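# Move foam block to the recessed far-aisle shelf

## Task

Pick up the small foam block lying on the desk and set it down on a shelf board (directly on the shelf, not on top of a box) in the shelving section at the far end of the aisle that is set back deeper than its neighbours. The robot must not topple or be left leaning at the end.

## Robot and tools

ROBOT. A Hello Robot Stretch 4, about 1.6 m tall, with one arm. It has an omni-wheel base (rim within 0.23 m of the base origin), a lift that slides up a mast, a telescoping arm that reaches forward, and a wrist with yaw, pitch and roll ahead of a two-finger gripper. Loose objects may occasionally get nudged by something other than the robot.

FRAMES. Base frame: origin on the floor below the base centre, x ahead, y to the left, z up, in metres. hand_pose is reported in this frame as a point between the open fingertips, and may be slightly wrong. The odometry frame is where the base frame sat when the scene began. base_odometry counts wheel rotation only (slip counts as motion); its heading is in rad, left positive, within -3.142 to 3.142. If turned_by_wheels and turned_by_imu, summed over one move, differ by more than roughly 0.1 rad, the base likely slipped or bumped something and the heading is off by about that difference. base_tilt gives forward and right lean in degrees, each with a fixed bias up to about 3 degrees.

move. Sends one action and returns state plus images. Always pass blocking: false; the call comes back in about half a second while motion continues. An action holds base, joints or both, optionally with speeds, pace or contact_limits; or end_of_arm alone. base is a relative offset from where the base last reported itself, one command per call: translate_m (metres, forward positive, -2 to 2), strafe_m (metres, left positive, -2 to 2), or rotate_rad (radians, counter-clockwise positive, -3.2 to 3.2). Only translate_m and strafe_m may be combined, giving a straight diagonal drive without turning. joints is a dictionary of absolute targets by name: lift_m 0 to 1.2 m; arm_m 0 to 0.55 m extension; wrist_yaw_rad -1.134 to 4.276 (0 straight ahead, positive left, 3.14 folded back, above 3.4 may hit the arm); wrist_pitch_rad -1.117 to 4.259 (0 level, 1.57 pointing down); wrist_roll_rad -1.117 to 4.259 (0 means fingers level, positive clockwise seen from behind); gripper_m -0.038 to 0.141, the fingertip gap in metres with a fixed error up to 0.015 (at -0.02 or lower the fingers squeeze together). Out-of-range joint targets are clipped and reported; other out-of-range values are refused, and unknown keys make the call invalid. pace is "slow", "default", "fast" or "max" (base 0.1/0.3/0.4/0.6 m/s and 1/2/3/4 rad/s; lift 0.15/0.3/0.4/0.5 m/s; arm 0.1/0.4/0.6/0.7 m/s; wrist always 1.82 rad/s). A raised lift (above 0.2) slows the base, down to 0.3 m/s and 1 rad/s at full height. speeds sets per-joint top speeds (not gripper_m). contact_limits, 0 (gentle) to 1 (hard), default 0.5, applies to arm_m, lift_m, translate_m, strafe_m or rotate_rad and must accompany its own command; a base limit persists until the next base action. Even at 0 the arm needs roughly 15 to 40 N to stop; for a soft press use limit 0 and a target 1 to 3 mm beyond contact. {"end_of_arm": "enable_torque"} re-powers wrist or gripper motors that cut out. Each action ends within 15 s; a move is halted after 14 s (time_out). A new move overrides only the joints or base it names. cameras picks images: head_camera, head_left_camera, head_right_camera, wrist_camera or all; omitted means all, [] means none.

wait(seconds 0 to 10, cameras) returns the same report without commanding anything and ends early once motions settle; wait(0) shows how the earlier move stands. stop(cameras) brakes all running motions and also re-brakes slack wheels. zoom_image(camera, region [x0,y0,x1,y1] in pixels, top-left origin, at most 504x504) enlarges part of that camera's latest image. finished_scene(scene: the current scene number) ends the scene for good; the goal must hold without the robot.

RESULTS. The move line says done, or the worst status. base_status and joint_status show moving, done, off_target (rested short, may still push), contact_stop (blocked, that motion goes slack), time_out, limit_stop_at_own_body, limit_stop_at_tilt (lean above 6 degrees; lift, arm and wheels go slack) or torque_fault (motor limp until enable_torque). After a refused call or an uncommanded stop, later move, wait and finished_scene calls in the same reply are skipped. on_its_own lists what happened unprompted ("held at" is the target). lidar_m: 12 ranges in metres, 30 degree sectors, first straight ahead, going counter-clockwise (4th left, 7th behind, 10th right); "-" means nothing seen or closer than 0.25 m; it sees from about 0.15 m up, including table tops, and misses glass, thin legs and much behind. wrist_depth_mm: 7x7 grid of median depths 100 to 2000 mm from top left, "-" for unknown. motor_effort is percent of max with the last action's peak in brackets; servo_current is mA for wrist and gripper servos. A grip shows only as a rise in gripper current, not in gripper_m or done.

GRIPPING. Command a gap more than 0.015 under the object's width; about 0.06 under resists tugging. Fingers pressed down on a surface can jam. Squeezing while boxed in on both sides can cause torque_fault.

AVOID. Self-collision: gripper over the base with lift below about 0.2 (0.45 if pointing down); pitch below -0.2 combined with roll below -0.4 or above 4; yaw plus pitch below about -1.1; tilting or rolling while folded back (yaw above 2.7); lift targets under 0.02 or over 1.18 at max pace. Tipping: more than 1 kg held with arm beyond 0.2 while driving or turning, or sustained high pushes. Keep lift contact limit at least 0.15 for 1 kg loads. Do not drop the block, release it while moving, slam or hit things. The simulation keeps running while you think; cameras (calibration given per camera in OpenCV form) may be a little off.

Each tool is called after ">>>" in YAML: its name, and indented under it one key for each argument.

## Session

>>> move:
  blocking: false

Scene clock: 0.00 s.
base_odometry: x=+0.000 y=+0.000 heading=+0.000
turned_by_wheels: +0.000
turned_by_imu: +0.000
base_tilt: forward=+0.4 right=+1.5
lidar_m: 1.23 1.23 1.41 2.40 1.42 1.83 2.96 2.95 1.60 1.35 1.35 1.48
base_status: not commanded
joint_positions: lift_m=+0.140 arm_m=+0.002 wrist_yaw_rad=+3.046 wrist_pitch_rad=+0.002 wrist_roll_rad=+0.000 gripper_m=+0.056
joint_status: not commanded
measured_speeds: all 0
motor_effort: lift_m=+20 arm_m=-4 wheel_0=+0 wheel_1=+0 wheel_2=+0
servo_current: wrist_yaw_rad=33 wrist_pitch_rad=33 wrist_roll_rad=26 gripper_m=46
hand_pose: x=-0.1056 y=+0.1144 z=+0.3181 quat_wxyz=(+0.048, -0.001, +0.000, +0.999) (m; base frame)
wrist_depth_mm: 136 139 - - - - - / 114 140 - - - - - / 123 150 - - - - - / 137 192 - - - - - / - - - - - 1921 - / 1118 1138 196 1008 1078 1205 1205 / 798 723 831 152 759 866 854
pictures: head_camera, head_left_camera, head_right_camera, wrist_camera

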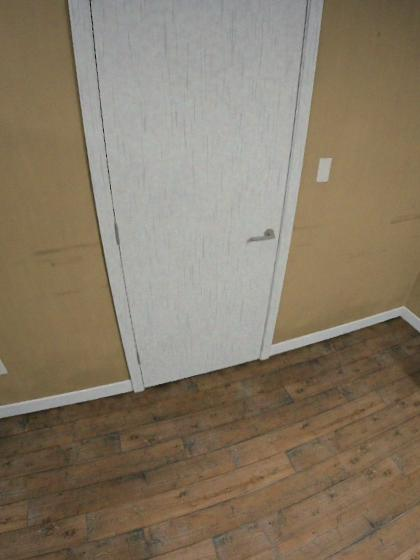

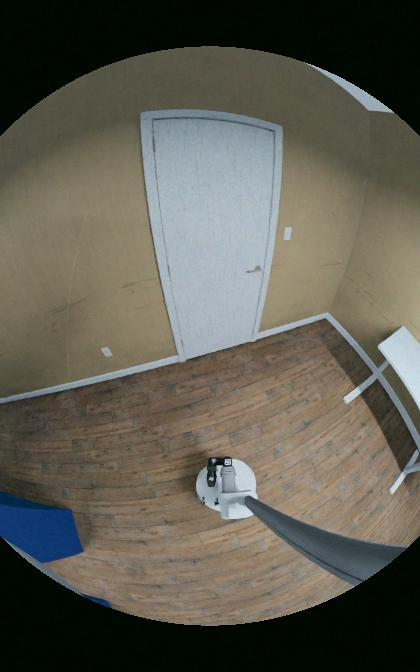

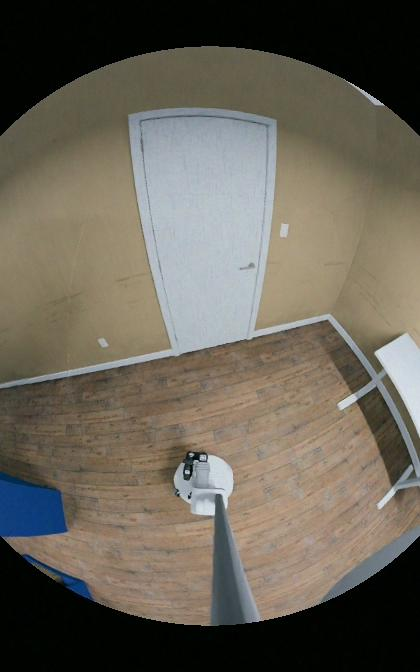

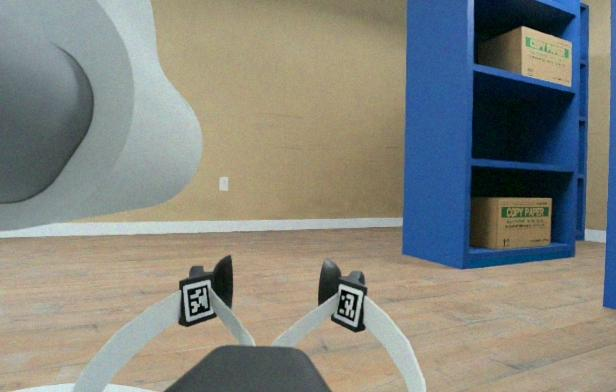

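>>> move:
  blocking: false
  base: {"rotate_rad": -1.4}
  joints: {"lift_m": 0.9}
  pace: "fast"
  cameras: []

>>> wait:
  seconds: 2
  cameras: ["head_camera", "head_right_camera", "head_left_camera"]

Scene clock: 5.17 s.
move: moving
base_odometry: x=+0.000 y=+0.000 heading=-0.392
turned_by_wheels: -0.392
turned_by_imu: -0.386
base_tilt: forward=+0.4 right=+1.4
lidar_m: 1.37 1.22 1.27 1.57 1.41 1.46 1.86 2.94 2.97 1.48 1.32 1.37
base_status: rotate_rad moving
joint_positions: lift_m=+0.206 arm_m=+0.002 wrist_yaw_rad=+3.046 wrist_pitch_rad=+0.002 wrist_roll_rad=+0.000 gripper_m=+0.056
joint_status: lift_m moving
measured_speeds: translate_m=+0.001 strafe_m=-0.001 rotate_rad=-1.484 lift_m=+0.247 arm_m=+0.000 wrist_yaw_rad=+0.000 wrist_pitch_rad=+0.000 wrist_roll_rad=+0.000
motor_effort: lift_m=+28(28) arm_m=-4(4) wheel_0=+7(8) wheel_1=+9(9) wheel_2=+8(10)
servo_current: wrist_yaw_rad=39(46) wrist_pitch_rad=39(52) wrist_roll_rad=26(33) gripper_m=39(52)
hand_pose: x=-0.1056 y=+0.1144 z=+0.3832 quat_wxyz=(+0.048, -0.001, +0.000, +0.999) (m; base frame)
wrist_depth_mm: 137 139 - - - - - / 113 140 - - - - - / 121 146 - - - - - / 137 187 - - - - - / - - - - - - - / 1281 1308 196 1138 1255 1255 1205 / 917 778 960 153 866 931 991
pictures: none
No camera images: "cameras" was empty.

Scene clock: 7.17 s.
earlier move: moving
base_odometry: x=+0.000 y=+0.000 heading=-1.400
turned_by_wheels: -1.008
turned_by_imu: -0.997
base_tilt: forward=+0.4 right=+1.4
lidar_m: 1.32 1.38 1.33 1.23 1.27 1.65 1.42 1.44 1.84 2.95 2.99 1.43
base_status: done
joint_positions: lift_m=+0.891 arm_m=+0.002 wrist_yaw_rad=+3.046 wrist_pitch_rad=+0.002 wrist_roll_rad=+0.000 gripper_m=+0.056
joint_status: lift_m moving
measured_speeds: translate_m=+0.000 strafe_m=+0.000 rotate_rad=+0.000 lift_m=+0.102 arm_m=+0.000 wrist_yaw_rad=+0.000 wrist_pitch_rad=+0.000 wrist_roll_rad=+0.000
motor_effort: lift_m=+22(28) arm_m=-4(4) wheel_0=+0(8) wheel_1=+0(10) wheel_2=+0(10)
servo_current: wrist_yaw_rad=33(46) wrist_pitch_rad=33(52) wrist_roll_rad=26(33) gripper_m=39(52)
hand_pose: x=-0.1056 y=+0.1144 z=+1.0686 quat_wxyz=(+0.048, -0.001, +0.000, +0.999) (m; base frame)
wrist_depth_mm: 136 140 - - - - - / 115 140 - - - - - / 124 153 - - - - - / 137 193 - - - - - / - - - - - - - / - 162 198 - 190 - - / - 118 - 152 - - -
wait: 2.00 s; no rest
pictures: head_camera, head_left_camera, head_right_camera

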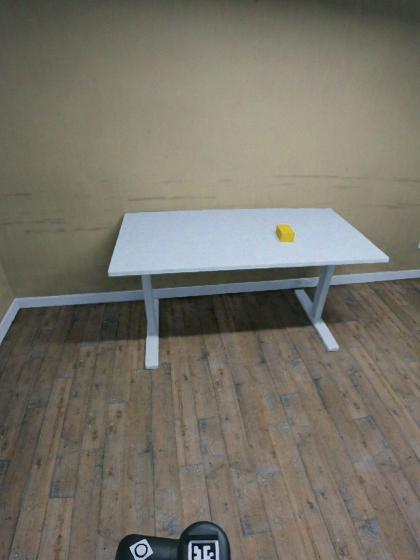

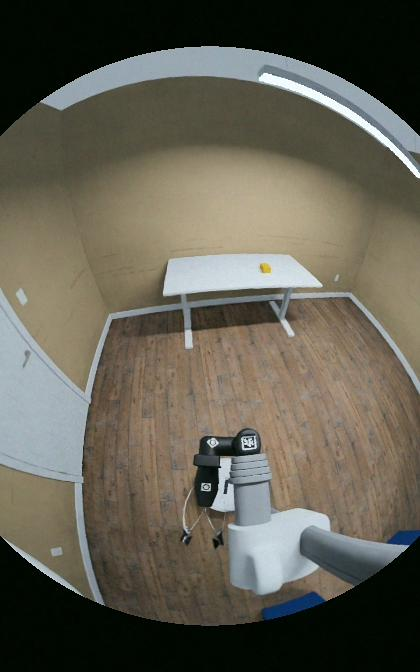

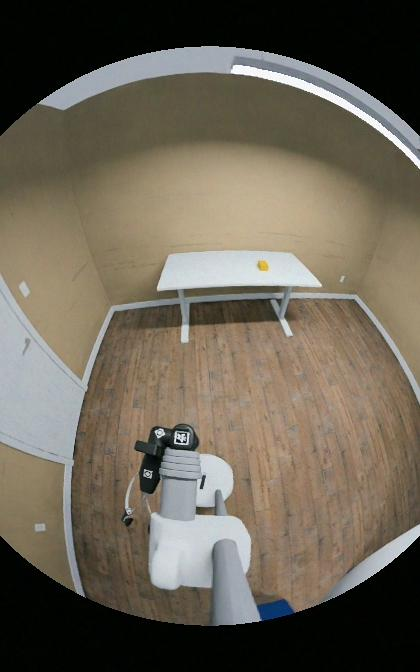

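>>> move:
  blocking: false
  base: {"translate_m": 0.75, "strafe_m": -0.5}
  joints: {"lift_m": 0.95, "wrist_yaw_rad": 0, "wrist_pitch_rad": 0.6, "gripper_m": 0.13}
  pace: "fast"
  cameras: ["head_camera"]

>>> wait:
  seconds: 3
  cameras: ["head_camera", "wrist_camera"]

>>> zoom_image:
  camera: "head_camera"
  region: [100, 200, 340, 400]

Scene clock: 24.27 s.
earlier move: done
move: moving
base_odometry: x=-0.019 y=-0.043 heading=-1.400
turned_by_wheels: +0.000
turned_by_imu: -0.001
base_tilt: forward=+0.3 right=+1.4
lidar_m: 1.29 1.33 1.39 1.24 1.32 1.67 1.45 1.48 1.88 2.91 2.94 1.41
base_status: translate_m moving; strafe_m moving
joint_positions: lift_m=+0.946 arm_m=+0.002 wrist_yaw_rad=+2.394 wrist_pitch_rad=+0.577 wrist_roll_rad=+0.000 gripper_m=+0.076
joint_status: lift_m moving; wrist_yaw_rad moving; wrist_pitch_rad moving; gripper_m moving
measured_speeds: translate_m=+0.149 strafe_m=-0.100 rotate_rad=-0.002 lift_m=+0.069 arm_m=+0.000 wrist_yaw_rad=-1.819 wrist_pitch_rad=+0.738 wrist_roll_rad=+0.000
motor_effort: lift_m=+22(27) arm_m=-4(4) wheel_0=+9(11) wheel_1=-3(5) wheel_2=-10(11)
servo_current: wrist_yaw_rad=124(130) wrist_pitch_rad=52(104) wrist_roll_rad=33(33) gripper_m=52(85)
hand_pose: x=+0.0554 y=+0.2285 z=+0.9670 quat_wxyz=(+0.350, -0.265, +0.104, +0.892) (m; base frame)
wrist_depth_mm: - - - - - - - / - - - - - - - / - - - - - - - / - - - - - - - / 1708 1708 1756 1756 1708 - - / 1430 1397 198 1430 194 1430 - / 1229 1205 1281 149 1205 1281 1229
pictures: head_camera

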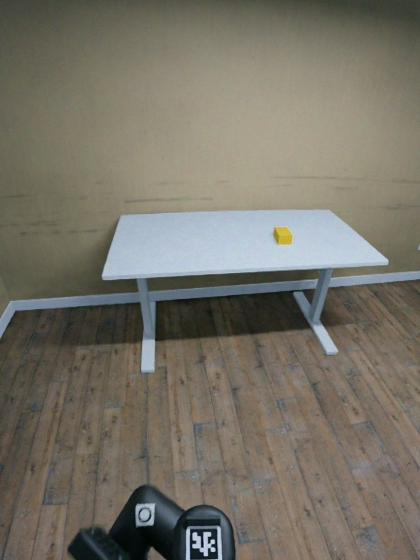

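Scene clock: 27.27 s.
earlier move: moving
base_odometry: x=-0.365 y=-0.824 heading=-1.400
turned_by_wheels: +0.000
turned_by_imu: -0.002
base_tilt: forward=+0.1 right=+1.4
lidar_m: 0.65 0.64 0.88 1.82 1.88 2.38 2.11 2.18 2.56 2.36 2.39 0.70
base_status: translate_m moving; strafe_m moving
joint_positions: lift_m=+0.950 arm_m=+0.002 wrist_yaw_rad=+0.003 wrist_pitch_rad=+0.599 wrist_roll_rad=+0.000 gripper_m=+0.130
joint_status: all done
measured_speeds: all 0
motor_effort: lift_m=+23(27) arm_m=-4(4) wheel_0=-2(13) wheel_1=-2(5) wheel_2=+0(11)
servo_current: wrist_yaw_rad=26(130) wrist_pitch_rad=33(104) wrist_roll_rad=26(33) gripper_m=46(124)
hand_pose: x=+0.4116 y=-0.0866 z=+0.9651 quat_wxyz=(+0.955, -0.001, +0.295, +0.002) (m; base frame)
wrist_depth_mm: - - - - - - - / - - - - - - - / - - - - - - - / - - - - - - - / 1537 1537 1618 1618 1661 1661 1708 / 1308 204 1308 1430 202 1464 1464 / 1182 1138 1229 - 1255 1229 1281
wait: 3.00 s; no rest
pictures: head_camera, wrist_camera
camera_calibration:
wrist_camera: T_world_to_cam=[[-0.0116477, -0.997947, 0.0629703, -0.165135], [-0.582262, -0.0444276, -0.811787, 1.07232], [0.812918, -0.0461207, -0.580549, 0.451399], [0, 0, 0, 1]] pos_world=[0.255498, -0.0963362, 1.14295]

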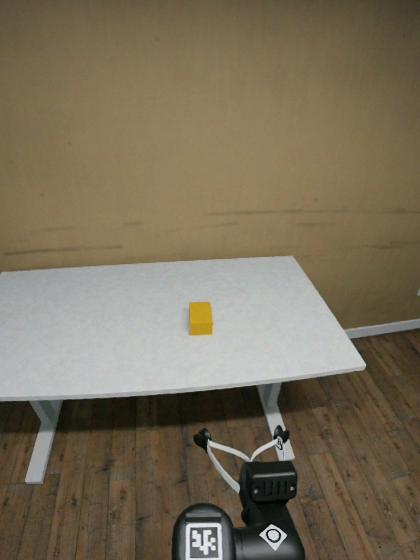

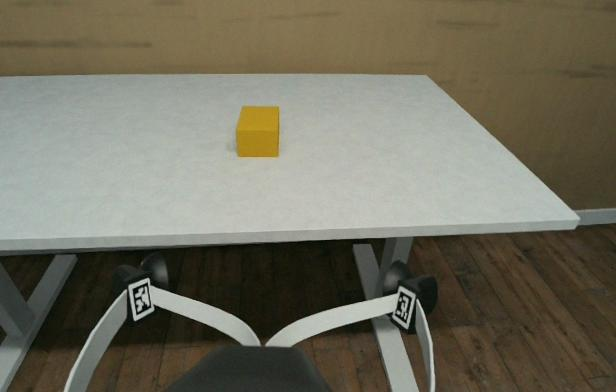

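Scaled by 2.100 from the camera's 420x560 image, which has a finer 1200x1600 frame.

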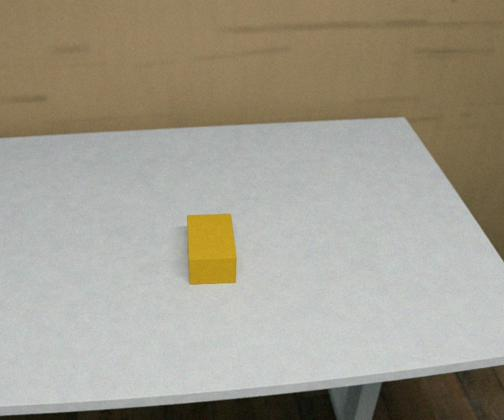

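>>> move:
  blocking: false
  base: {"translate_m": 0.25, "strafe_m": 0.065}
  joints: {"lift_m": 0.88, "arm_m": 0.18}
  cameras: []

>>> wait:
  seconds: 3
  cameras: ["head_camera", "wrist_camera"]

Scene clock: 43.17 s.
earlier move: done
move: moving
base_odometry: x=-0.352 y=-0.854 heading=-1.400
turned_by_wheels: +0.000
turned_by_imu: +0.000
base_tilt: forward=+0.3 right=+1.4
lidar_m: 0.59 0.63 0.85 1.80 1.85 2.35 2.14 2.23 2.55 2.34 2.33 0.69
base_status: translate_m moving; strafe_m moving
joint_positions: lift_m=+0.911 arm_m=+0.054 wrist_yaw_rad=+0.003 wrist_pitch_rad=+0.600 wrist_roll_rad=+0.000 gripper_m=+0.130
joint_status: lift_m moving; arm_m moving
measured_speeds: translate_m=+0.124 strafe_m=+0.034 rotate_rad=-0.003 lift_m=-0.141 arm_m=+0.198 wrist_yaw_rad=+0.000 wrist_pitch_rad=+0.000 wrist_roll_rad=+0.000
motor_effort: lift_m=+12(21) arm_m=+6(9) wheel_0=+4(5) wheel_1=+7(7) wheel_2=-9(10)
servo_current: wrist_yaw_rad=26(46) wrist_pitch_rad=39(59) wrist_roll_rad=26(33) gripper_m=39(52)
hand_pose: x=+0.4637 y=-0.0867 z=+0.9269 quat_wxyz=(+0.955, +0.000, +0.295, +0.001) (m; base frame)
wrist_depth_mm: - - - - - - - / - - - - - - - / - - 647 - - - - / - - - - - - - / - - 1537 1537 - 1576 1618 / 1308 205 1255 1430 202 1366 1366 / 1138 1118 1205 - 1229 1182 1229
pictures: none
No camera images: "cameras" was empty.

Scene clock: 44.97 s.
earlier move: done
base_odometry: x=-0.259 y=-1.059 heading=-1.400
turned_by_wheels: +0.000
turned_by_imu: +0.000
base_tilt: forward=+0.3 right=+1.4
lidar_m: 0.39 0.43 0.54 1.79 1.80 2.34 2.37 2.42 2.57 2.39 0.65 0.45
base_status: done
joint_positions: lift_m=+0.880 arm_m=+0.180 wrist_yaw_rad=+0.003 wrist_pitch_rad=+0.600 wrist_roll_rad=+0.000 gripper_m=+0.130
joint_status: all done
measured_speeds: all 0
motor_effort: lift_m=+14(21) arm_m=+6(9) wheel_0=+2(6) wheel_1=+1(9) wheel_2=+0(11)
servo_current: wrist_yaw_rad=26(46) wrist_pitch_rad=33(59) wrist_roll_rad=26(39) gripper_m=46(52)
hand_pose: x=+0.5891 y=-0.0867 z=+0.8959 quat_wxyz=(+0.955, +0.000, +0.295, +0.001) (m; base frame)
wrist_depth_mm: - - - - - - - / - - - - - - - / - - - - - - - / - - - 399 - - - / - - 342 345 - - - / - 188 182 336 195 - - / - - - - - - -
wait: 1.80 of 3 s (the move ended)
pictures: head_camera, wrist_camera
camera_calibration:
wrist_camera: T_world_to_cam=[[-0.0121379, -0.997942, 0.0629598, -0.158485], [-0.58239, -0.0441269, -0.811711, 1.1195], [0.812819, -0.0465196, -0.580656, 0.267051], [0, 0, 0, 1]] pos_world=[0.432998, -0.0963353, 1.07375]

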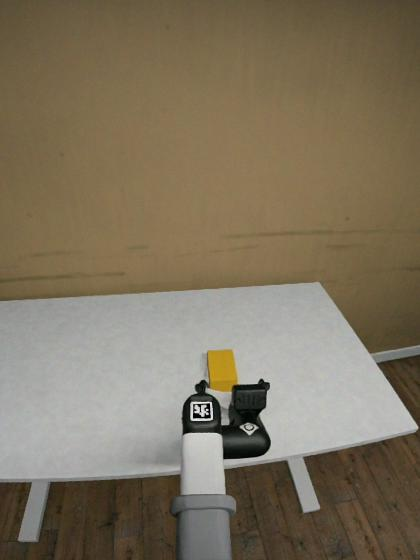

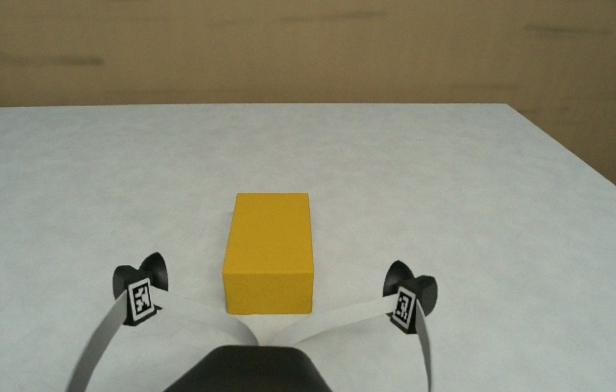

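>>> move:
  blocking: false
  joints: {"lift_m": 0.774, "arm_m": 0.331}
  cameras: []

>>> wait:
  seconds: 2
  cameras: ["wrist_camera"]

>>> move:
  blocking: false
  joints: {"gripper_m": 0.03}
  cameras: []

>>> wait:
  seconds: 2
  cameras: ["wrist_camera"]

Scene clock: 56.23 s.
move: moving
base_odometry: x=-0.259 y=-1.059 heading=-1.400
turned_by_wheels: +0.000
turned_by_imu: -0.001
base_tilt: forward=+0.4 right=+1.2
lidar_m: 0.39 0.43 0.53 1.77 1.81 2.34 2.36 2.45 2.61 2.40 0.65 0.45
base_status: not commanded
joint_positions: lift_m=+0.841 arm_m=+0.232 wrist_yaw_rad=+0.003 wrist_pitch_rad=+0.600 wrist_roll_rad=+0.000 gripper_m=+0.130
joint_status: lift_m moving; arm_m moving
measured_speeds: translate_m=+0.000 strafe_m=+0.000 rotate_rad=+0.000 lift_m=-0.149 arm_m=+0.198 wrist_yaw_rad=+0.000 wrist_pitch_rad=+0.000 wrist_roll_rad=+0.000
motor_effort: lift_m=+10(14) arm_m=+7(8) wheel_0=+2(2) wheel_1=+1(1) wheel_2=+0(0)
servo_current: wrist_yaw_rad=46(46) wrist_pitch_rad=39(52) wrist_roll_rad=26(33) gripper_m=39(52)
hand_pose: x=+0.6415 y=-0.0867 z=+0.8567 quat_wxyz=(+0.955, +0.000, +0.295, +0.001) (m; base frame)
wrist_depth_mm: - - - - - - - / - - - - - - - / - - - - - - - / - - 343 345 - - - / - - 296 297 - - - / - 188 268 278 196 - - / - - - - - - -
pictures: none
No camera images: "cameras" was empty.

Scene clock: 57.23 s.
earlier move: done
base_odometry: x=-0.259 y=-1.059 heading=-1.400
turned_by_wheels: +0.000
turned_by_imu: +0.000
base_tilt: forward=+0.4 right=+1.3
lidar_m: 0.41 0.41 0.54 1.79 1.80 2.35 2.35 2.44 2.59 2.38 0.67 0.43
base_status: not commanded
joint_positions: lift_m=+0.775 arm_m=+0.331 wrist_yaw_rad=+0.003 wrist_pitch_rad=+0.599 wrist_roll_rad=+0.000 gripper_m=+0.130
joint_status: all done
measured_speeds: all 0
motor_effort: lift_m=+8(14) arm_m=+9(10) wheel_0=+2(2) wheel_1=+1(1) wheel_2=+0(1)
servo_current: wrist_yaw_rad=39(46) wrist_pitch_rad=33(52) wrist_roll_rad=26(39) gripper_m=39(52)
hand_pose: x=+0.7399 y=-0.0867 z=+0.7905 quat_wxyz=(+0.955, +0.000, +0.295, +0.001) (m; base frame)
wrist_depth_mm: - - - - - - - / - - - - - - - / - - - - - - - / - - - - - - - / - - 206 207 - - - / - 178 174 175 194 - - / - 148 149 - - - -
wait: 1.00 of 2 s (the move ended)
pictures: wrist_camera
camera_calibration:
wrist_camera: T_world_to_cam=[[-0.0121773, -0.997942, 0.0629509, -0.149982], [-0.581918, -0.0441238, -0.81205, 1.12168], [0.813156, -0.0465208, -0.580183, 0.0826448], [0, 0, 0, 1]] pos_world=[0.583698, -0.0963353, 0.968253]

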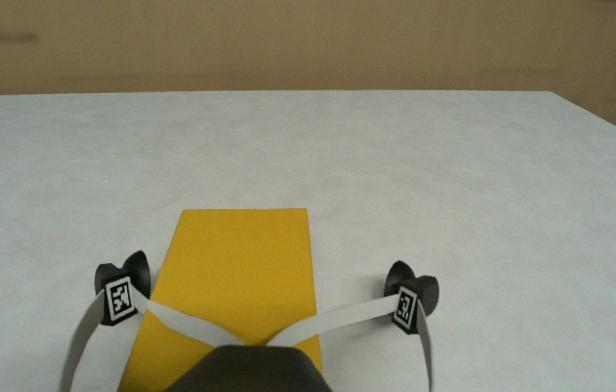

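Scene clock: 57.73 s.
move: moving
base_odometry: x=-0.259 y=-1.059 heading=-1.400
turned_by_wheels: +0.000
turned_by_imu: +0.000
base_tilt: forward=+0.4 right=+1.4
lidar_m: 0.40 0.40 0.54 1.78 1.78 2.34 2.35 2.45 2.60 2.39 0.66 0.42
base_status: not commanded
joint_positions: lift_m=+0.775 arm_m=+0.331 wrist_yaw_rad=+0.003 wrist_pitch_rad=+0.599 wrist_roll_rad=+0.000 gripper_m=+0.116
joint_status: gripper_m moving
measured_speeds: all 0
motor_effort: lift_m=+8(8) arm_m=+9(9) wheel_0=+2(2) wheel_1=+1(1) wheel_2=+0(0)
servo_current: wrist_yaw_rad=39(39) wrist_pitch_rad=33(46) wrist_roll_rad=26(33) gripper_m=91(98)
hand_pose: x=+0.7399 y=-0.0867 z=+0.7905 quat_wxyz=(+0.955, +0.000, +0.295, +0.001) (m; base frame)
wrist_depth_mm: - - - - - - - / - - - - - - - / - - - - - - - / - - - - - - - / - - 205 206 - - - / - 178 174 175 194 - - / - 149 149 - - - -
pictures: none
No camera images: "cameras" was empty.

Scene clock: 59.13 s.
earlier move: done
base_odometry: x=-0.259 y=-1.059 heading=-1.400
turned_by_wheels: +0.000
turned_by_imu: +0.000
base_tilt: forward=+0.4 right=+1.4
lidar_m: 0.40 0.41 0.52 1.80 1.82 2.33 2.36 2.43 2.58 2.38 0.67 0.45
base_status: not commanded
joint_positions: lift_m=+0.775 arm_m=+0.331 wrist_yaw_rad=+0.003 wrist_pitch_rad=+0.598 wrist_roll_rad=+0.000 gripper_m=+0.031
joint_status: all done
measured_speeds: all 0
motor_effort: lift_m=+13(13) arm_m=+5(9) wheel_0=+2(2) wheel_1=+1(1) wheel_2=+0(0)
servo_current: wrist_yaw_rad=39(46) wrist_pitch_rad=33(52) wrist_roll_rad=26(33) gripper_m=111(215)
hand_pose: x=+0.7404 y=-0.0867 z=+0.7904 quat_wxyz=(+0.956, +0.000, +0.294, +0.001) (m; base frame)
wrist_depth_mm: - - - - - - - / - - - - - - - / - - - - - - - / - - - - - - - / - - 195 196 - - - / - 177 165 166 182 - - / - - 147 152 - - -
wait: 1.40 of 2 s (the move ended)
pictures: wrist_camera
camera_calibration:
wrist_camera: T_world_to_cam=[[-0.0122462, -0.997942, 0.0629384, -0.149907], [-0.580992, -0.0441267, -0.812712, 1.12171], [0.813817, -0.0465193, -0.579256, 0.0809427], [0, 0, 0, 1]] pos_world=[0.583998, -0.0963353, 0.967951]

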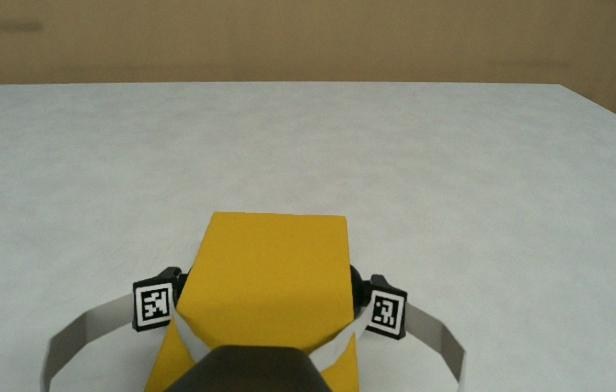

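>>> move:
  blocking: false
  joints: {"lift_m": 0.9}
  cameras: []

>>> move:
  blocking: false
  base: {"translate_m": -0.7}
  joints: {"arm_m": 0.02}
  cameras: []

>>> wait:
  seconds: 3.5
  cameras: ["wrist_camera"]

>>> move:
  blocking: false
  base: {"rotate_rad": -2.5}
  cameras: []

>>> wait:
  seconds: 4

Scene clock: 70.70 s.
move: moving
base_odometry: x=-0.259 y=-1.059 heading=-1.400
turned_by_wheels: +0.000
turned_by_imu: -0.001
base_tilt: forward=+0.5 right=+1.4
lidar_m: 0.38 0.42 0.55 1.77 1.80 2.37 2.35 2.45 2.59 2.37 0.67 0.44
base_status: not commanded
joint_positions: lift_m=+0.813 arm_m=+0.331 wrist_yaw_rad=+0.003 wrist_pitch_rad=+0.600 wrist_roll_rad=+0.000 gripper_m=+0.031
joint_status: lift_m moving
measured_speeds: translate_m=+0.000 strafe_m=+0.000 rotate_rad=+0.000 lift_m=+0.149 arm_m=+0.000 wrist_yaw_rad=+0.000 wrist_pitch_rad=+0.000 wrist_roll_rad=+0.000
motor_effort: lift_m=+26(26) arm_m=+6(6) wheel_0=+2(2) wheel_1=+1(1) wheel_2=+0(0)
servo_current: wrist_yaw_rad=33(39) wrist_pitch_rad=33(46) wrist_roll_rad=26(33) gripper_m=98(117)
hand_pose: x=+0.7401 y=-0.0867 z=+0.8283 quat_wxyz=(+0.955, +0.000, +0.295, +0.001) (m; base frame)
wrist_depth_mm: - - - - - - - / - - - - - - - / - - - - - - - / - - - - - - - / - - 195 196 - - - / - 175 166 167 182 - - / - - 147 153 - - -
pictures: none
No camera images: "cameras" was empty.

Scene clock: 71.20 s.
move: moving
base_odometry: x=-0.264 y=-1.027 heading=-1.400
turned_by_wheels: +0.000
turned_by_imu: +0.000
base_tilt: forward=+0.3 right=+1.4
lidar_m: 0.42 0.46 0.58 1.77 1.82 2.36 2.34 2.41 2.61 2.39 0.73 0.45
base_status: translate_m moving
joint_positions: lift_m=+0.887 arm_m=+0.279 wrist_yaw_rad=+0.003 wrist_pitch_rad=+0.600 wrist_roll_rad=+0.000 gripper_m=+0.031
joint_status: lift_m moving; arm_m moving
measured_speeds: translate_m=-0.123 strafe_m=+0.000 rotate_rad=-0.004 lift_m=+0.090 arm_m=-0.199 wrist_yaw_rad=+0.000 wrist_pitch_rad=+0.000 wrist_roll_rad=+0.000
motor_effort: lift_m=+25(26) arm_m=-6(10) wheel_0=-6(7) wheel_1=-6(7) wheel_2=+8(10)
servo_current: wrist_yaw_rad=33(46) wrist_pitch_rad=33(46) wrist_roll_rad=33(33) gripper_m=117(117)
hand_pose: x=+0.6880 y=-0.0867 z=+0.9029 quat_wxyz=(+0.955, +0.000, +0.295, +0.001) (m; base frame)
wrist_depth_mm: - - - - - - - / - - - - - - - / - - - - - - - / - - - - - - - / - - 195 196 - - - / - 175 166 166 182 - - / - - 147 153 - - -
pictures: none
No camera images: "cameras" was empty.

Scene clock: 74.53 s.
earlier move: done
base_odometry: x=-0.378 y=-0.369 heading=-1.400
turned_by_wheels: +0.000
turned_by_imu: +0.000
base_tilt: forward=+0.4 right=+1.4
lidar_m: 1.08 1.09 1.87 1.70 1.75 2.22 1.66 1.80 2.67 2.46 2.53 1.17
base_status: done
joint_positions: lift_m=+0.900 arm_m=+0.020 wrist_yaw_rad=+0.003 wrist_pitch_rad=+0.600 wrist_roll_rad=+0.000 gripper_m=+0.031
joint_status: all done
measured_speeds: all 0
motor_effort: lift_m=+24(26) arm_m=-6(11) wheel_0=-1(8) wheel_1=+0(7) wheel_2=+0(11)
servo_current: wrist_yaw_rad=33(46) wrist_pitch_rad=39(59) wrist_roll_rad=20(39) gripper_m=104(117)
hand_pose: x=+0.4294 y=-0.0867 z=+0.9151 quat_wxyz=(+0.955, +0.000, +0.295, +0.001) (m; base frame)
wrist_depth_mm: - - - - - - - / - - - - - - - / - - - - 1537 - - / 1756 1756 1863 1921 1983 1983 1983 / 1499 1537 202 196 1537 1618 1618 / 1281 183 166 166 184 1366 1366 / 1138 1138 147 152 1138 1118 1205
wait: 3.33 of 3.5 s (the move ended)
pictures: wrist_camera
camera_calibration:
wrist_camera: T_world_to_cam=[[-0.0121239, -0.997942, 0.0629608, -0.161629], [-0.582569, -0.0441256, -0.811582, 1.04196], [0.81269, -0.0465186, -0.580836, 0.4081], [0, 0, 0, 1]] pos_world=[0.273398, -0.0963353, 1.09285]

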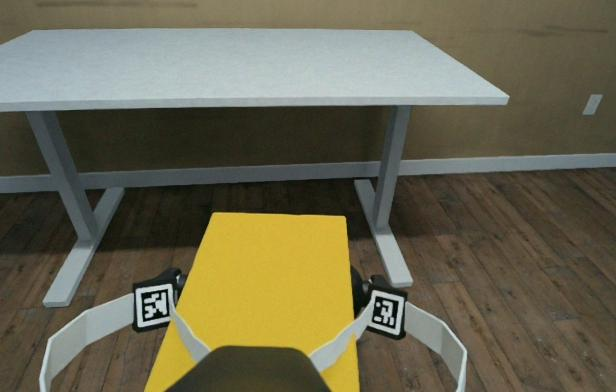

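Scene clock: 75.03 s.
move: moving
base_odometry: x=-0.378 y=-0.369 heading=-1.648
turned_by_wheels: -0.248
turned_by_imu: -0.245
base_tilt: forward=+0.3 right=+1.4
lidar_m: 1.10 1.08 1.22 1.72 1.72 1.93 1.68 1.66 1.84 2.50 2.47 2.35
base_status: rotate_rad moving
joint_positions: lift_m=+0.900 arm_m=+0.020 wrist_yaw_rad=+0.003 wrist_pitch_rad=+0.600 wrist_roll_rad=+0.000 gripper_m=+0.031
joint_status: not commanded
measured_speeds: translate_m=+0.000 strafe_m=+0.000 rotate_rad=-0.940 lift_m=+0.000 arm_m=+0.000 wrist_yaw_rad=+0.000 wrist_pitch_rad=+0.000 wrist_roll_rad=+0.000
motor_effort: lift_m=+24(24) arm_m=-6(6) wheel_0=+7(7) wheel_1=+7(8) wheel_2=+8(8)
servo_current: wrist_yaw_rad=46(46) wrist_pitch_rad=26(46) wrist_roll_rad=26(33) gripper_m=111(111)
hand_pose: x=+0.4294 y=-0.0867 z=+0.9151 quat_wxyz=(+0.955, +0.000, +0.295, +0.001) (m; base frame)
wrist_depth_mm: - - - - - - - / - - - - - - - / - - - - - - - / 1756 1808 1921 1921 1983 1983 1983 / 1537 1537 202 196 1618 1576 1661 / 1255 183 166 166 183 1397 1366 / 1098 1138 147 152 1160 1098 1205
pictures: none
No camera images: "cameras" was empty.

Scene clock: 77.13 s.
earlier move: done
base_odometry: x=-0.378 y=-0.369 heading=+2.384
turned_by_wheels: -2.251
turned_by_imu: -2.223
base_tilt: forward=+0.5 right=+1.4
lidar_m: 1.79 2.55 2.47 2.61 1.16 1.10 1.17 1.73 1.70 1.82 2.50 1.63
base_status: done
joint_positions: lift_m=+0.900 arm_m=+0.020 wrist_yaw_rad=+0.003 wrist_pitch_rad=+0.600 wrist_roll_rad=+0.000 gripper_m=+0.031
joint_status: not commanded
measured_speeds: all 0
motor_effort: lift_m=+23(24) arm_m=-6(6) wheel_0=+2(8) wheel_1=+2(9) wheel_2=+1(9)
servo_current: wrist_yaw_rad=46(46) wrist_pitch_rad=65(65) wrist_roll_rad=26(39) gripper_m=111(117)
hand_pose: x=+0.4294 y=-0.0867 z=+0.9151 quat_wxyz=(+0.955, +0.000, +0.295, +0.001) (m; base frame)
wrist_depth_mm: - - - - - - - / - - - - - - - / - - - - - - - / 1863 1808 1921 1921 1983 1983 - / 1537 1537 203 196 1576 1576 1499 / 1281 183 166 166 184 1397 1366 / 1098 1118 147 152 1160 1118 1205
wait: 2.10 of 4 s (the move ended)
pictures: head_camera, head_left_camera, head_right_camera, wrist_camera
camera_calibration:
wrist_camera: T_world_to_cam=[[-0.0121239, -0.997942, 0.0629608, -0.161636], [-0.582569, -0.0441256, -0.811582, 1.04205], [0.81269, -0.0465186, -0.580836, 0.408158], [0, 0, 0, 1]] pos_world=[0.273398, -0.0963353, 1.09295]

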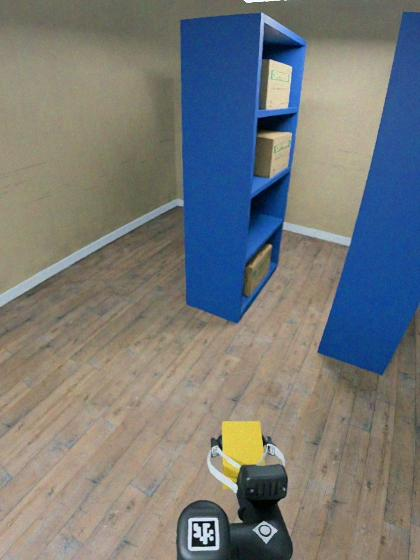

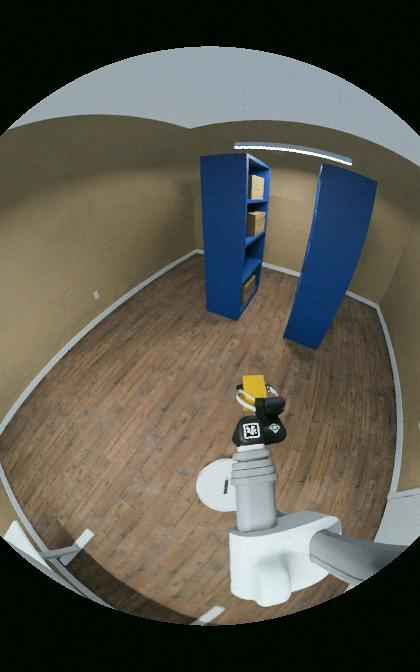

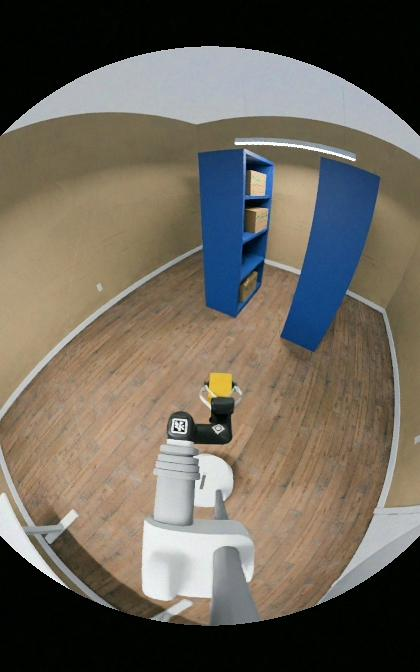

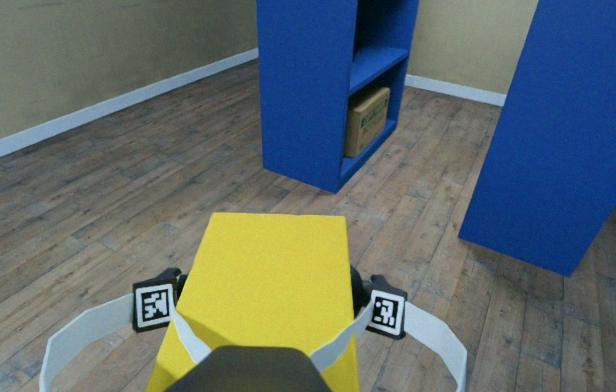

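>>> move:
  blocking: false
  base: {"translate_m": 0.75, "strafe_m": -0.12}
  pace: "fast"
  cameras: []

>>> wait:
  seconds: 4
  cameras: []

>>> move:
  blocking: false
  base: {"rotate_rad": -0.446}
  cameras: []

>>> wait:
  seconds: 2

Scene clock: 96.07 s.
move: moving
base_odometry: x=-0.404 y=-0.336 heading=+2.384
turned_by_wheels: +0.000
turned_by_imu: -0.001
base_tilt: forward=+0.4 right=+1.4
lidar_m: 1.77 2.56 2.45 2.61 1.18 1.14 1.23 1.74 1.71 1.82 2.54 1.61
base_status: translate_m moving; strafe_m moving
joint_positions: lift_m=+0.900 arm_m=+0.020 wrist_yaw_rad=+0.003 wrist_pitch_rad=+0.600 wrist_roll_rad=+0.000 gripper_m=+0.031
joint_status: not commanded
measured_speeds: translate_m=+0.161 strafe_m=-0.024 rotate_rad=-0.002 lift_m=+0.000 arm_m=+0.000 wrist_yaw_rad=+0.000 wrist_pitch_rad=+0.000 wrist_roll_rad=+0.000
motor_effort: lift_m=+23(23) arm_m=-6(6) wheel_0=+7(9) wheel_1=+5(6) wheel_2=-12(12)
servo_current: wrist_yaw_rad=39(46) wrist_pitch_rad=52(52) wrist_roll_rad=33(33) gripper_m=111(111)
hand_pose: x=+0.4294 y=-0.0867 z=+0.9151 quat_wxyz=(+0.955, +0.000, +0.295, +0.001) (m; base frame)
wrist_depth_mm: - - - - - - - / - - - - - - - / - - - - - - - / 1808 1863 1863 1863 1921 1983 - / 1499 1576 203 196 1576 1537 - / 1308 183 166 166 183 1397 1366 / 1118 1118 147 152 1160 1098 1229
pictures: none
No camera images: "cameras" was empty.

Scene clock: 98.97 s.
earlier move: done
base_odometry: x=-0.840 y=+0.233 heading=+2.384
turned_by_wheels: +0.000
turned_by_imu: -0.001
base_tilt: forward=+0.4 right=+1.4
lidar_m: 1.04 2.27 2.20 2.32 1.86 1.79 1.90 2.06 2.00 2.09 1.01 0.97
base_status: done
joint_positions: lift_m=+0.900 arm_m=+0.020 wrist_yaw_rad=+0.003 wrist_pitch_rad=+0.600 wrist_roll_rad=+0.000 gripper_m=+0.031
joint_status: not commanded
measured_speeds: all 0
motor_effort: lift_m=+23(23) arm_m=-6(6) wheel_0=+1(9) wheel_1=+1(7) wheel_2=+3(12)
servo_current: wrist_yaw_rad=33(46) wrist_pitch_rad=33(52) wrist_roll_rad=26(33) gripper_m=117(117)
hand_pose: x=+0.4294 y=-0.0867 z=+0.9151 quat_wxyz=(+0.955, +0.000, +0.295, +0.001) (m; base frame)
wrist_depth_mm: - - - - - - - / - - - - - - - / - - - - - - - / 1808 1808 1808 - 1756 1983 1499 / 1499 1537 203 196 1576 1618 1182 / 1308 183 166 166 183 1430 1098 / 1118 1138 147 152 1138 1118 -
wait: 2.90 of 4 s (the move ended)
pictures: none
No camera images: "cameras" was empty.

Scene clock: 99.47 s.
move: moving
base_odometry: x=-0.840 y=+0.233 heading=+2.136
turned_by_wheels: -0.248
turned_by_imu: -0.244
base_tilt: forward=+0.4 right=+1.2
lidar_m: 1.06 1.14 2.19 2.21 2.63 1.81 1.85 2.29 2.00 2.01 1.10 1.00
base_status: rotate_rad moving
joint_positions: lift_m=+0.900 arm_m=+0.020 wrist_yaw_rad=+0.003 wrist_pitch_rad=+0.600 wrist_roll_rad=+0.000 gripper_m=+0.031
joint_status: not commanded
measured_speeds: translate_m=+0.000 strafe_m=-0.001 rotate_rad=-0.903 lift_m=+0.000 arm_m=+0.000 wrist_yaw_rad=+0.000 wrist_pitch_rad=+0.000 wrist_roll_rad=+0.000
motor_effort: lift_m=+23(23) arm_m=-6(6) wheel_0=+5(8) wheel_1=+5(8) wheel_2=+7(8)
servo_current: wrist_yaw_rad=33(46) wrist_pitch_rad=39(46) wrist_roll_rad=26(39) gripper_m=104(117)
hand_pose: x=+0.4294 y=-0.0867 z=+0.9151 quat_wxyz=(+0.955, +0.000, +0.295, +0.001) (m; base frame)
wrist_depth_mm: - - - - - - - / - - - - - - 946 / - - - 1661 - 1397 - / 1863 1863 - 1430 1983 1464 - / 1537 1499 195 196 1576 1205 - / 1281 183 166 166 183 - - / 1118 1118 147 152 1138 144 -
pictures: none
No camera images: "cameras" was empty.

Scene clock: 100.23 s.
earlier move: done
base_odometry: x=-0.840 y=+0.233 heading=+1.938
turned_by_wheels: -0.198
turned_by_imu: -0.196
base_tilt: forward=+0.5 right=+1.3
lidar_m: 1.17 1.05 2.24 2.20 2.40 1.83 1.81 1.97 2.02 1.98 2.14 0.99
base_status: done
joint_positions: lift_m=+0.900 arm_m=+0.020 wrist_yaw_rad=+0.003 wrist_pitch_rad=+0.600 wrist_roll_rad=+0.000 gripper_m=+0.031
joint_status: not commanded
measured_speeds: all 0
motor_effort: lift_m=+23(23) arm_m=-6(6) wheel_0=+2(8) wheel_1=+1(8) wheel_2=+1(8)
servo_current: wrist_yaw_rad=33(46) wrist_pitch_rad=39(52) wrist_roll_rad=26(39) gripper_m=98(117)
hand_pose: x=+0.4294 y=-0.0867 z=+0.9151 quat_wxyz=(+0.955, +0.000, +0.295, +0.001) (m; base frame)
wrist_depth_mm: - 1576 - - 1499 - - / - - - - 1229 - - / - - - - 1397 - - / - - 1537 1921 - - - / - - 195 196 - - 1661 / 1229 176 166 167 182 - 1366 / 1118 1138 147 152 1138 1118 1205
wait: 0.77 of 2 s (the move ended)
pictures: head_camera, head_left_camera, head_right_camera, wrist_camera
camera_calibration:
wrist_camera: T_world_to_cam=[[-0.0121239, -0.997942, 0.0629608, -0.161636], [-0.582569, -0.0441256, -0.811582, 1.04205], [0.81269, -0.0465186, -0.580836, 0.408158], [0, 0, 0, 1]] pos_world=[0.273398, -0.0963353, 1.09295]

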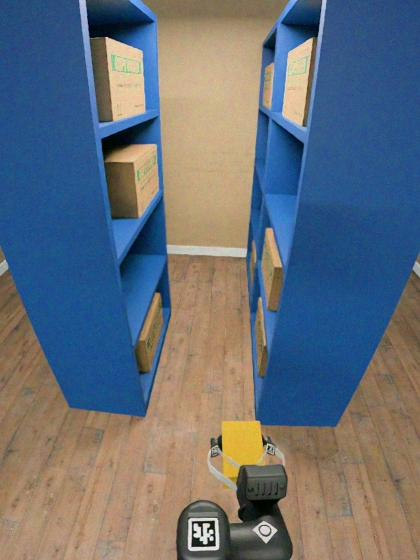

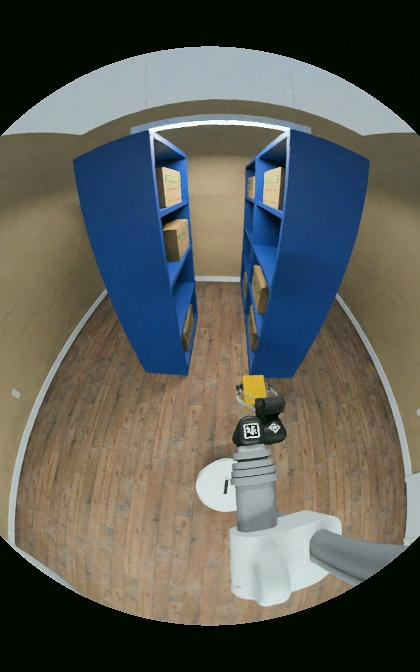

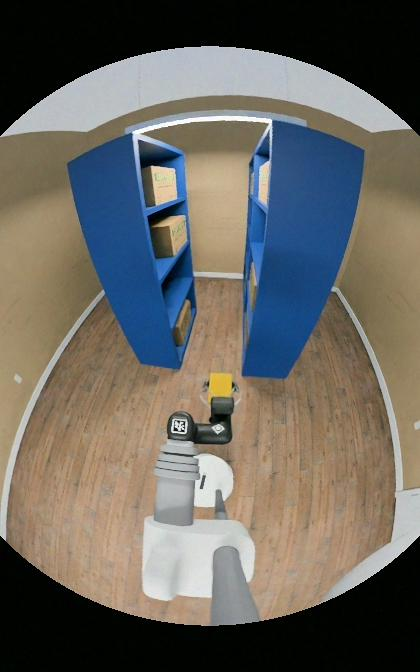

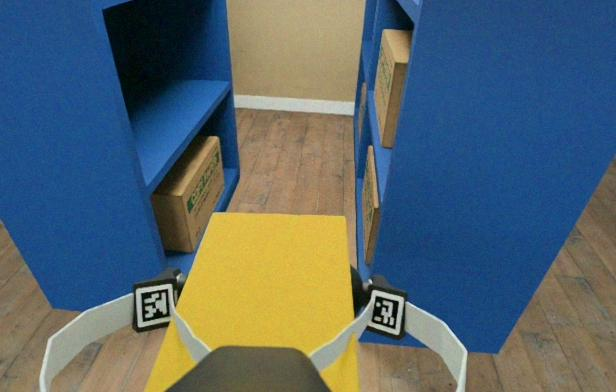

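>>> move:
  blocking: false
  base: {"rotate_rad": -0.095}
  cameras: []

>>> wait:
  seconds: 1.2
  cameras: []

>>> move:
  blocking: false
  base: {"translate_m": 0.5, "strafe_m": 0.106}
  cameras: []

>>> wait:
  seconds: 3
  cameras: ["head_camera", "head_left_camera", "head_right_camera"]

Scene clock: 128.93 s.
move: moving
base_odometry: x=-0.840 y=+0.233 heading=+1.844
turned_by_wheels: -0.094
turned_by_imu: -0.094
base_tilt: forward=+0.3 right=+1.4
lidar_m: 1.00 1.04 2.29 2.22 2.31 2.74 1.82 1.90 2.06 1.98 2.09 1.01
base_status: rotate_rad moving
joint_positions: lift_m=+0.900 arm_m=+0.020 wrist_yaw_rad=+0.003 wrist_pitch_rad=+0.600 wrist_roll_rad=+0.000 gripper_m=+0.031
joint_status: not commanded
measured_speeds: all 0
motor_effort: lift_m=+23(23) arm_m=-6(6) wheel_0=+3(6) wheel_1=+4(7) wheel_2=+2(7)
servo_current: wrist_yaw_rad=33(39) wrist_pitch_rad=46(52) wrist_roll_rad=26(33) gripper_m=111(111)
hand_pose: x=+0.4294 y=-0.0867 z=+0.9151 quat_wxyz=(+0.955, +0.000, +0.295, +0.001) (m; base frame)
wrist_depth_mm: - - - - - - - / - - - - - - - / - - - - - - - / - 1366 1921 1808 - - 1983 / - 1366 203 196 - 1537 1618 / - 176 166 167 182 1336 1336 / 1118 1118 147 152 1138 1098 1205
pictures: none
No camera images: "cameras" was empty.

Scene clock: 129.17 s.
earlier move: done
base_odometry: x=-0.840 y=+0.233 heading=+1.844
turned_by_wheels: +0.000
turned_by_imu: +0.000
base_tilt: forward=+0.3 right=+1.5
lidar_m: 0.98 1.05 2.29 2.21 2.31 2.71 1.84 1.90 2.07 2.01 2.09 1.00
base_status: done
joint_positions: lift_m=+0.900 arm_m=+0.020 wrist_yaw_rad=+0.003 wrist_pitch_rad=+0.600 wrist_roll_rad=+0.000 gripper_m=+0.031
joint_status: not commanded
measured_speeds: all 0
motor_effort: lift_m=+23(23) arm_m=-6(6) wheel_0=+3(6) wheel_1=+3(7) wheel_2=+2(7)
servo_current: wrist_yaw_rad=39(39) wrist_pitch_rad=46(52) wrist_roll_rad=26(33) gripper_m=104(111)
hand_pose: x=+0.4294 y=-0.0867 z=+0.9151 quat_wxyz=(+0.955, +0.000, +0.295, +0.001) (m; base frame)
wrist_depth_mm: - - - - - - - / - - - - - - - / - - - - - - - / - 1366 1921 1808 - - 1921 / - 1366 202 196 - 1576 1661 / - 176 166 167 182 1366 1366 / 1098 1118 147 152 1138 1098 1205
wait: 0.23 of 1.2 s (the move ended)
pictures: none
No camera images: "cameras" was empty.

Scene clock: 129.67 s.
move: moving
base_odometry: x=-0.855 y=+0.263 heading=+1.844
turned_by_wheels: +0.000
turned_by_imu: +0.000
base_tilt: forward=+0.3 right=+1.4
lidar_m: 0.97 0.99 2.29 2.19 2.33 2.75 1.87 1.91 2.06 1.99 2.07 0.98
base_status: translate_m moving; strafe_m moving
joint_positions: lift_m=+0.900 arm_m=+0.020 wrist_yaw_rad=+0.003 wrist_pitch_rad=+0.600 wrist_roll_rad=+0.000 gripper_m=+0.031
joint_status: not commanded
measured_speeds: translate_m=+0.124 strafe_m=+0.026 rotate_rad=+0.002 lift_m=+0.000 arm_m=+0.000 wrist_yaw_rad=+0.000 wrist_pitch_rad=+0.000 wrist_roll_rad=+0.000
motor_effort: lift_m=+23(23) arm_m=-6(6) wheel_0=+4(6) wheel_1=+7(9) wheel_2=-8(9)
servo_current: wrist_yaw_rad=33(39) wrist_pitch_rad=39(59) wrist_roll_rad=26(33) gripper_m=104(104)
hand_pose: x=+0.4294 y=-0.0867 z=+0.9151 quat_wxyz=(+0.955, +0.000, +0.295, +0.001) (m; base frame)
wrist_depth_mm: - - - - - - - / - - - - - - - / - - - - - - - / - 1336 1863 1808 - - 1983 / - 1336 203 196 - - 1618 / - 176 166 167 182 1366 1366 / 1098 1118 147 153 1138 1118 1205
pictures: none
No camera images: "cameras" was empty.

Scene clock: 132.33 s.
earlier move: done
base_odometry: x=-1.077 y=+0.686 heading=+1.844
turned_by_wheels: +0.000
turned_by_imu: -0.001
base_tilt: forward=+0.5 right=+1.2
lidar_m: 1.13 0.57 0.69 2.10 2.18 3.04 3.12 2.44 2.16 2.11 0.67 0.58
base_status: done
joint_positions: lift_m=+0.900 arm_m=+0.020 wrist_yaw_rad=+0.003 wrist_pitch_rad=+0.600 wrist_roll_rad=+0.000 gripper_m=+0.031
joint_status: not commanded
measured_speeds: all 0
motor_effort: lift_m=+23(23) arm_m=-6(6) wheel_0=+3(6) wheel_1=+2(9) wheel_2=+1(10)
servo_current: wrist_yaw_rad=33(52) wrist_pitch_rad=46(59) wrist_roll_rad=26(33) gripper_m=117(117)
hand_pose: x=+0.4294 y=-0.0867 z=+0.9151 quat_wxyz=(+0.955, +0.000, +0.295, +0.001) (m; base frame)
wrist_depth_mm: 539 - - - 1078 - - / 1118 - - - 946 842 - / - - - - 960 668 654 / - - 1863 1863 842 707 322 / - 1078 196 196 831 788 322 / - 182 166 167 182 - 345 / - 931 147 152 904 - -
wait: 2.67 of 3 s (the move ended)
pictures: head_camera, head_left_camera, head_right_camera

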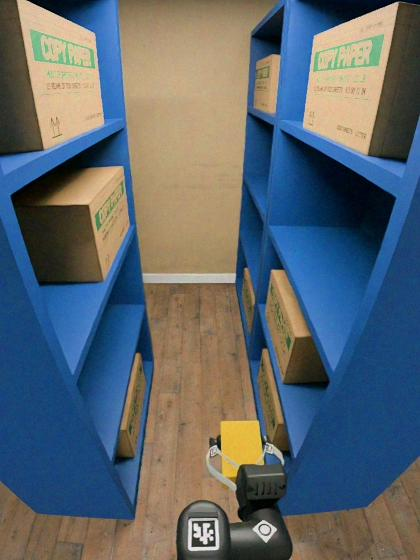

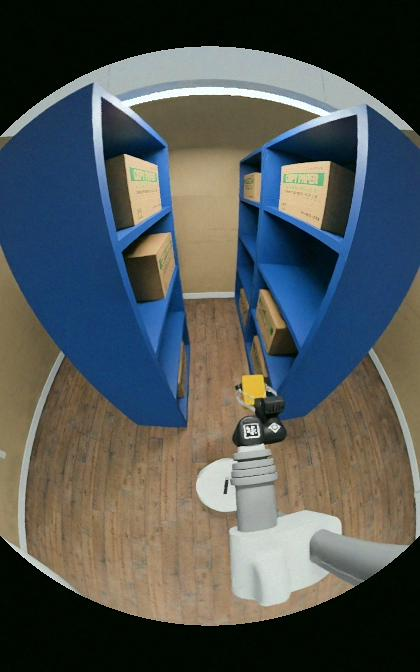

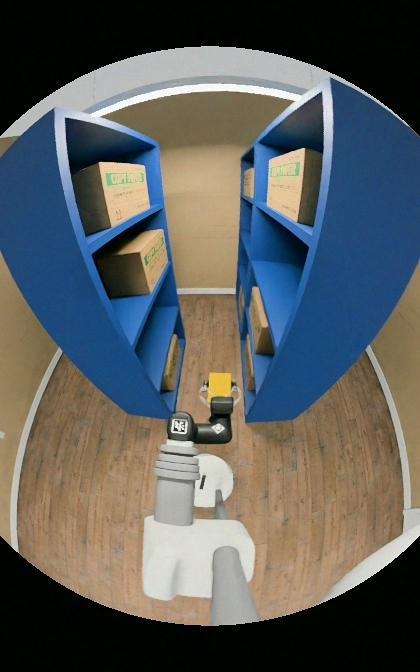

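>>> move:
  blocking: false
  base: {"translate_m": 0.9}
  cameras: []
  contact_limits: {"translate_m": 0.3}

>>> zoom_image:
  camera: "head_camera"
  region: [130, 20, 300, 400]

>>> wait:
  seconds: 4
  cameras: ["head_camera", "head_left_camera", "head_right_camera"]

Scene clock: 139.63 s.
move: moving
base_odometry: x=-1.086 y=+0.717 heading=+1.845
turned_by_wheels: +0.000
turned_by_imu: -0.001
base_tilt: forward=+0.4 right=+1.3
lidar_m: 1.13 0.52 0.66 2.09 2.19 3.03 3.16 2.47 2.20 2.10 0.62 0.51
base_status: translate_m moving
joint_positions: lift_m=+0.900 arm_m=+0.020 wrist_yaw_rad=+0.003 wrist_pitch_rad=+0.600 wrist_roll_rad=+0.000 gripper_m=+0.031
joint_status: not commanded
measured_speeds: translate_m=+0.125 strafe_m=+0.001 rotate_rad=-0.006 lift_m=+0.000 arm_m=+0.000 wrist_yaw_rad=+0.000 wrist_pitch_rad=+0.000 wrist_roll_rad=+0.000
motor_effort: lift_m=+23(23) arm_m=-6(6) wheel_0=+6(6) wheel_1=+5(7) wheel_2=-8(9)
servo_current: wrist_yaw_rad=33(39) wrist_pitch_rad=39(46) wrist_roll_rad=20(26) gripper_m=104(111)
contact_limits: translate_m 0.3
hand_pose: x=+0.4294 y=-0.0867 z=+0.9151 quat_wxyz=(+0.955, +0.000, +0.295, +0.001) (m; base frame)
wrist_depth_mm: 549 - - - 1008 - - / - - - - 960 820 - / - - - - 931 647 634 / - - 1921 1921 798 676 668 / - 1078 195 197 798 759 314 / - 182 166 167 182 349 327 / 842 904 147 152 891 146 359
pictures: none
No camera images: "cameras" was empty.

Scaled by 1.326 from the camera's 420x560 image, which has a finer 1200x1600 frame.

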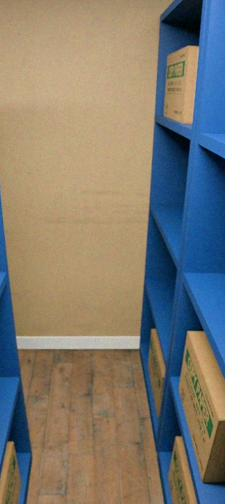

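Scene clock: 143.60 s.
earlier move: done
base_odometry: x=-1.320 y=+1.552 heading=+1.845
turned_by_wheels: +0.000
turned_by_imu: -0.002
base_tilt: forward=+0.3 right=+1.4
lidar_m: 1.19 0.42 0.27 0.25 0.29 0.42 3.74 0.42 0.28 0.28 0.29 0.44
base_status: done
joint_positions: lift_m=+0.900 arm_m=+0.020 wrist_yaw_rad=+0.003 wrist_pitch_rad=+0.600 wrist_roll_rad=+0.000 gripper_m=+0.031
joint_status: not commanded
measured_speeds: all 0
motor_effort: lift_m=+23(23) arm_m=-6(6) wheel_0=+1(8) wheel_1=+0(7) wheel_2=+2(11)
servo_current: wrist_yaw_rad=39(52) wrist_pitch_rad=39(59) wrist_roll_rad=26(39) gripper_m=111(117)
contact_limits: translate_m 0.3
hand_pose: x=+0.4294 y=-0.0867 z=+0.9151 quat_wxyz=(+0.955, +0.000, +0.295, +0.001) (m; base frame)
wrist_depth_mm: - - - - 1078 521 480 / 1205 - - - 1205 389 327 / 1308 - - - - - 309 / - - - - 1336 - 325 / - 1537 202 196 991 389 338 / 1229 183 166 167 182 413 - / 1078 1138 147 153 809 144 -
wait: 3.97 of 4 s (the move ended)
pictures: head_camera, head_left_camera, head_right_camera

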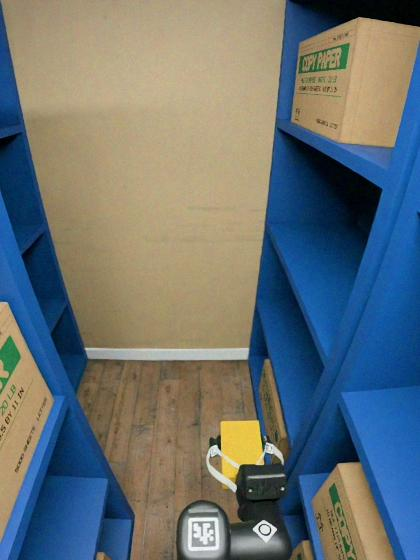

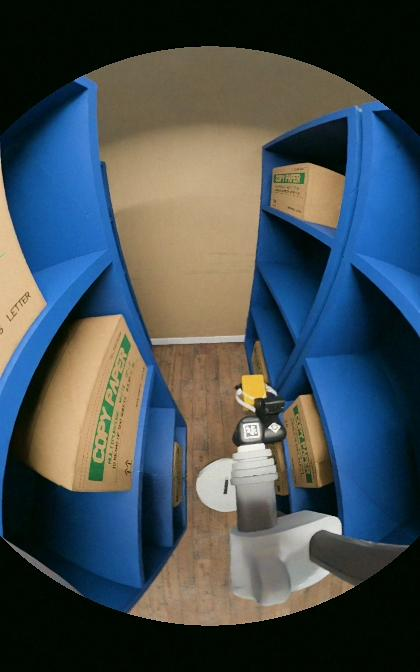

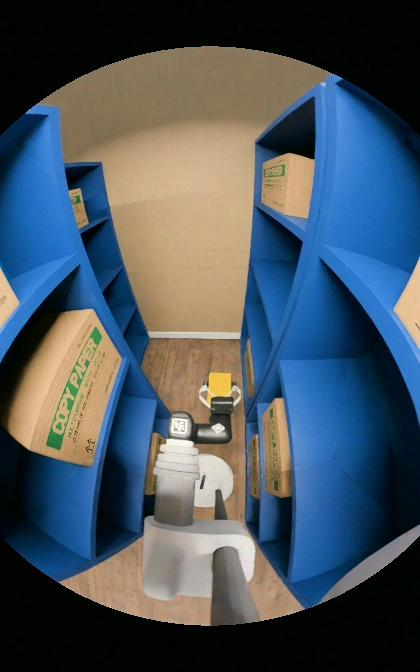

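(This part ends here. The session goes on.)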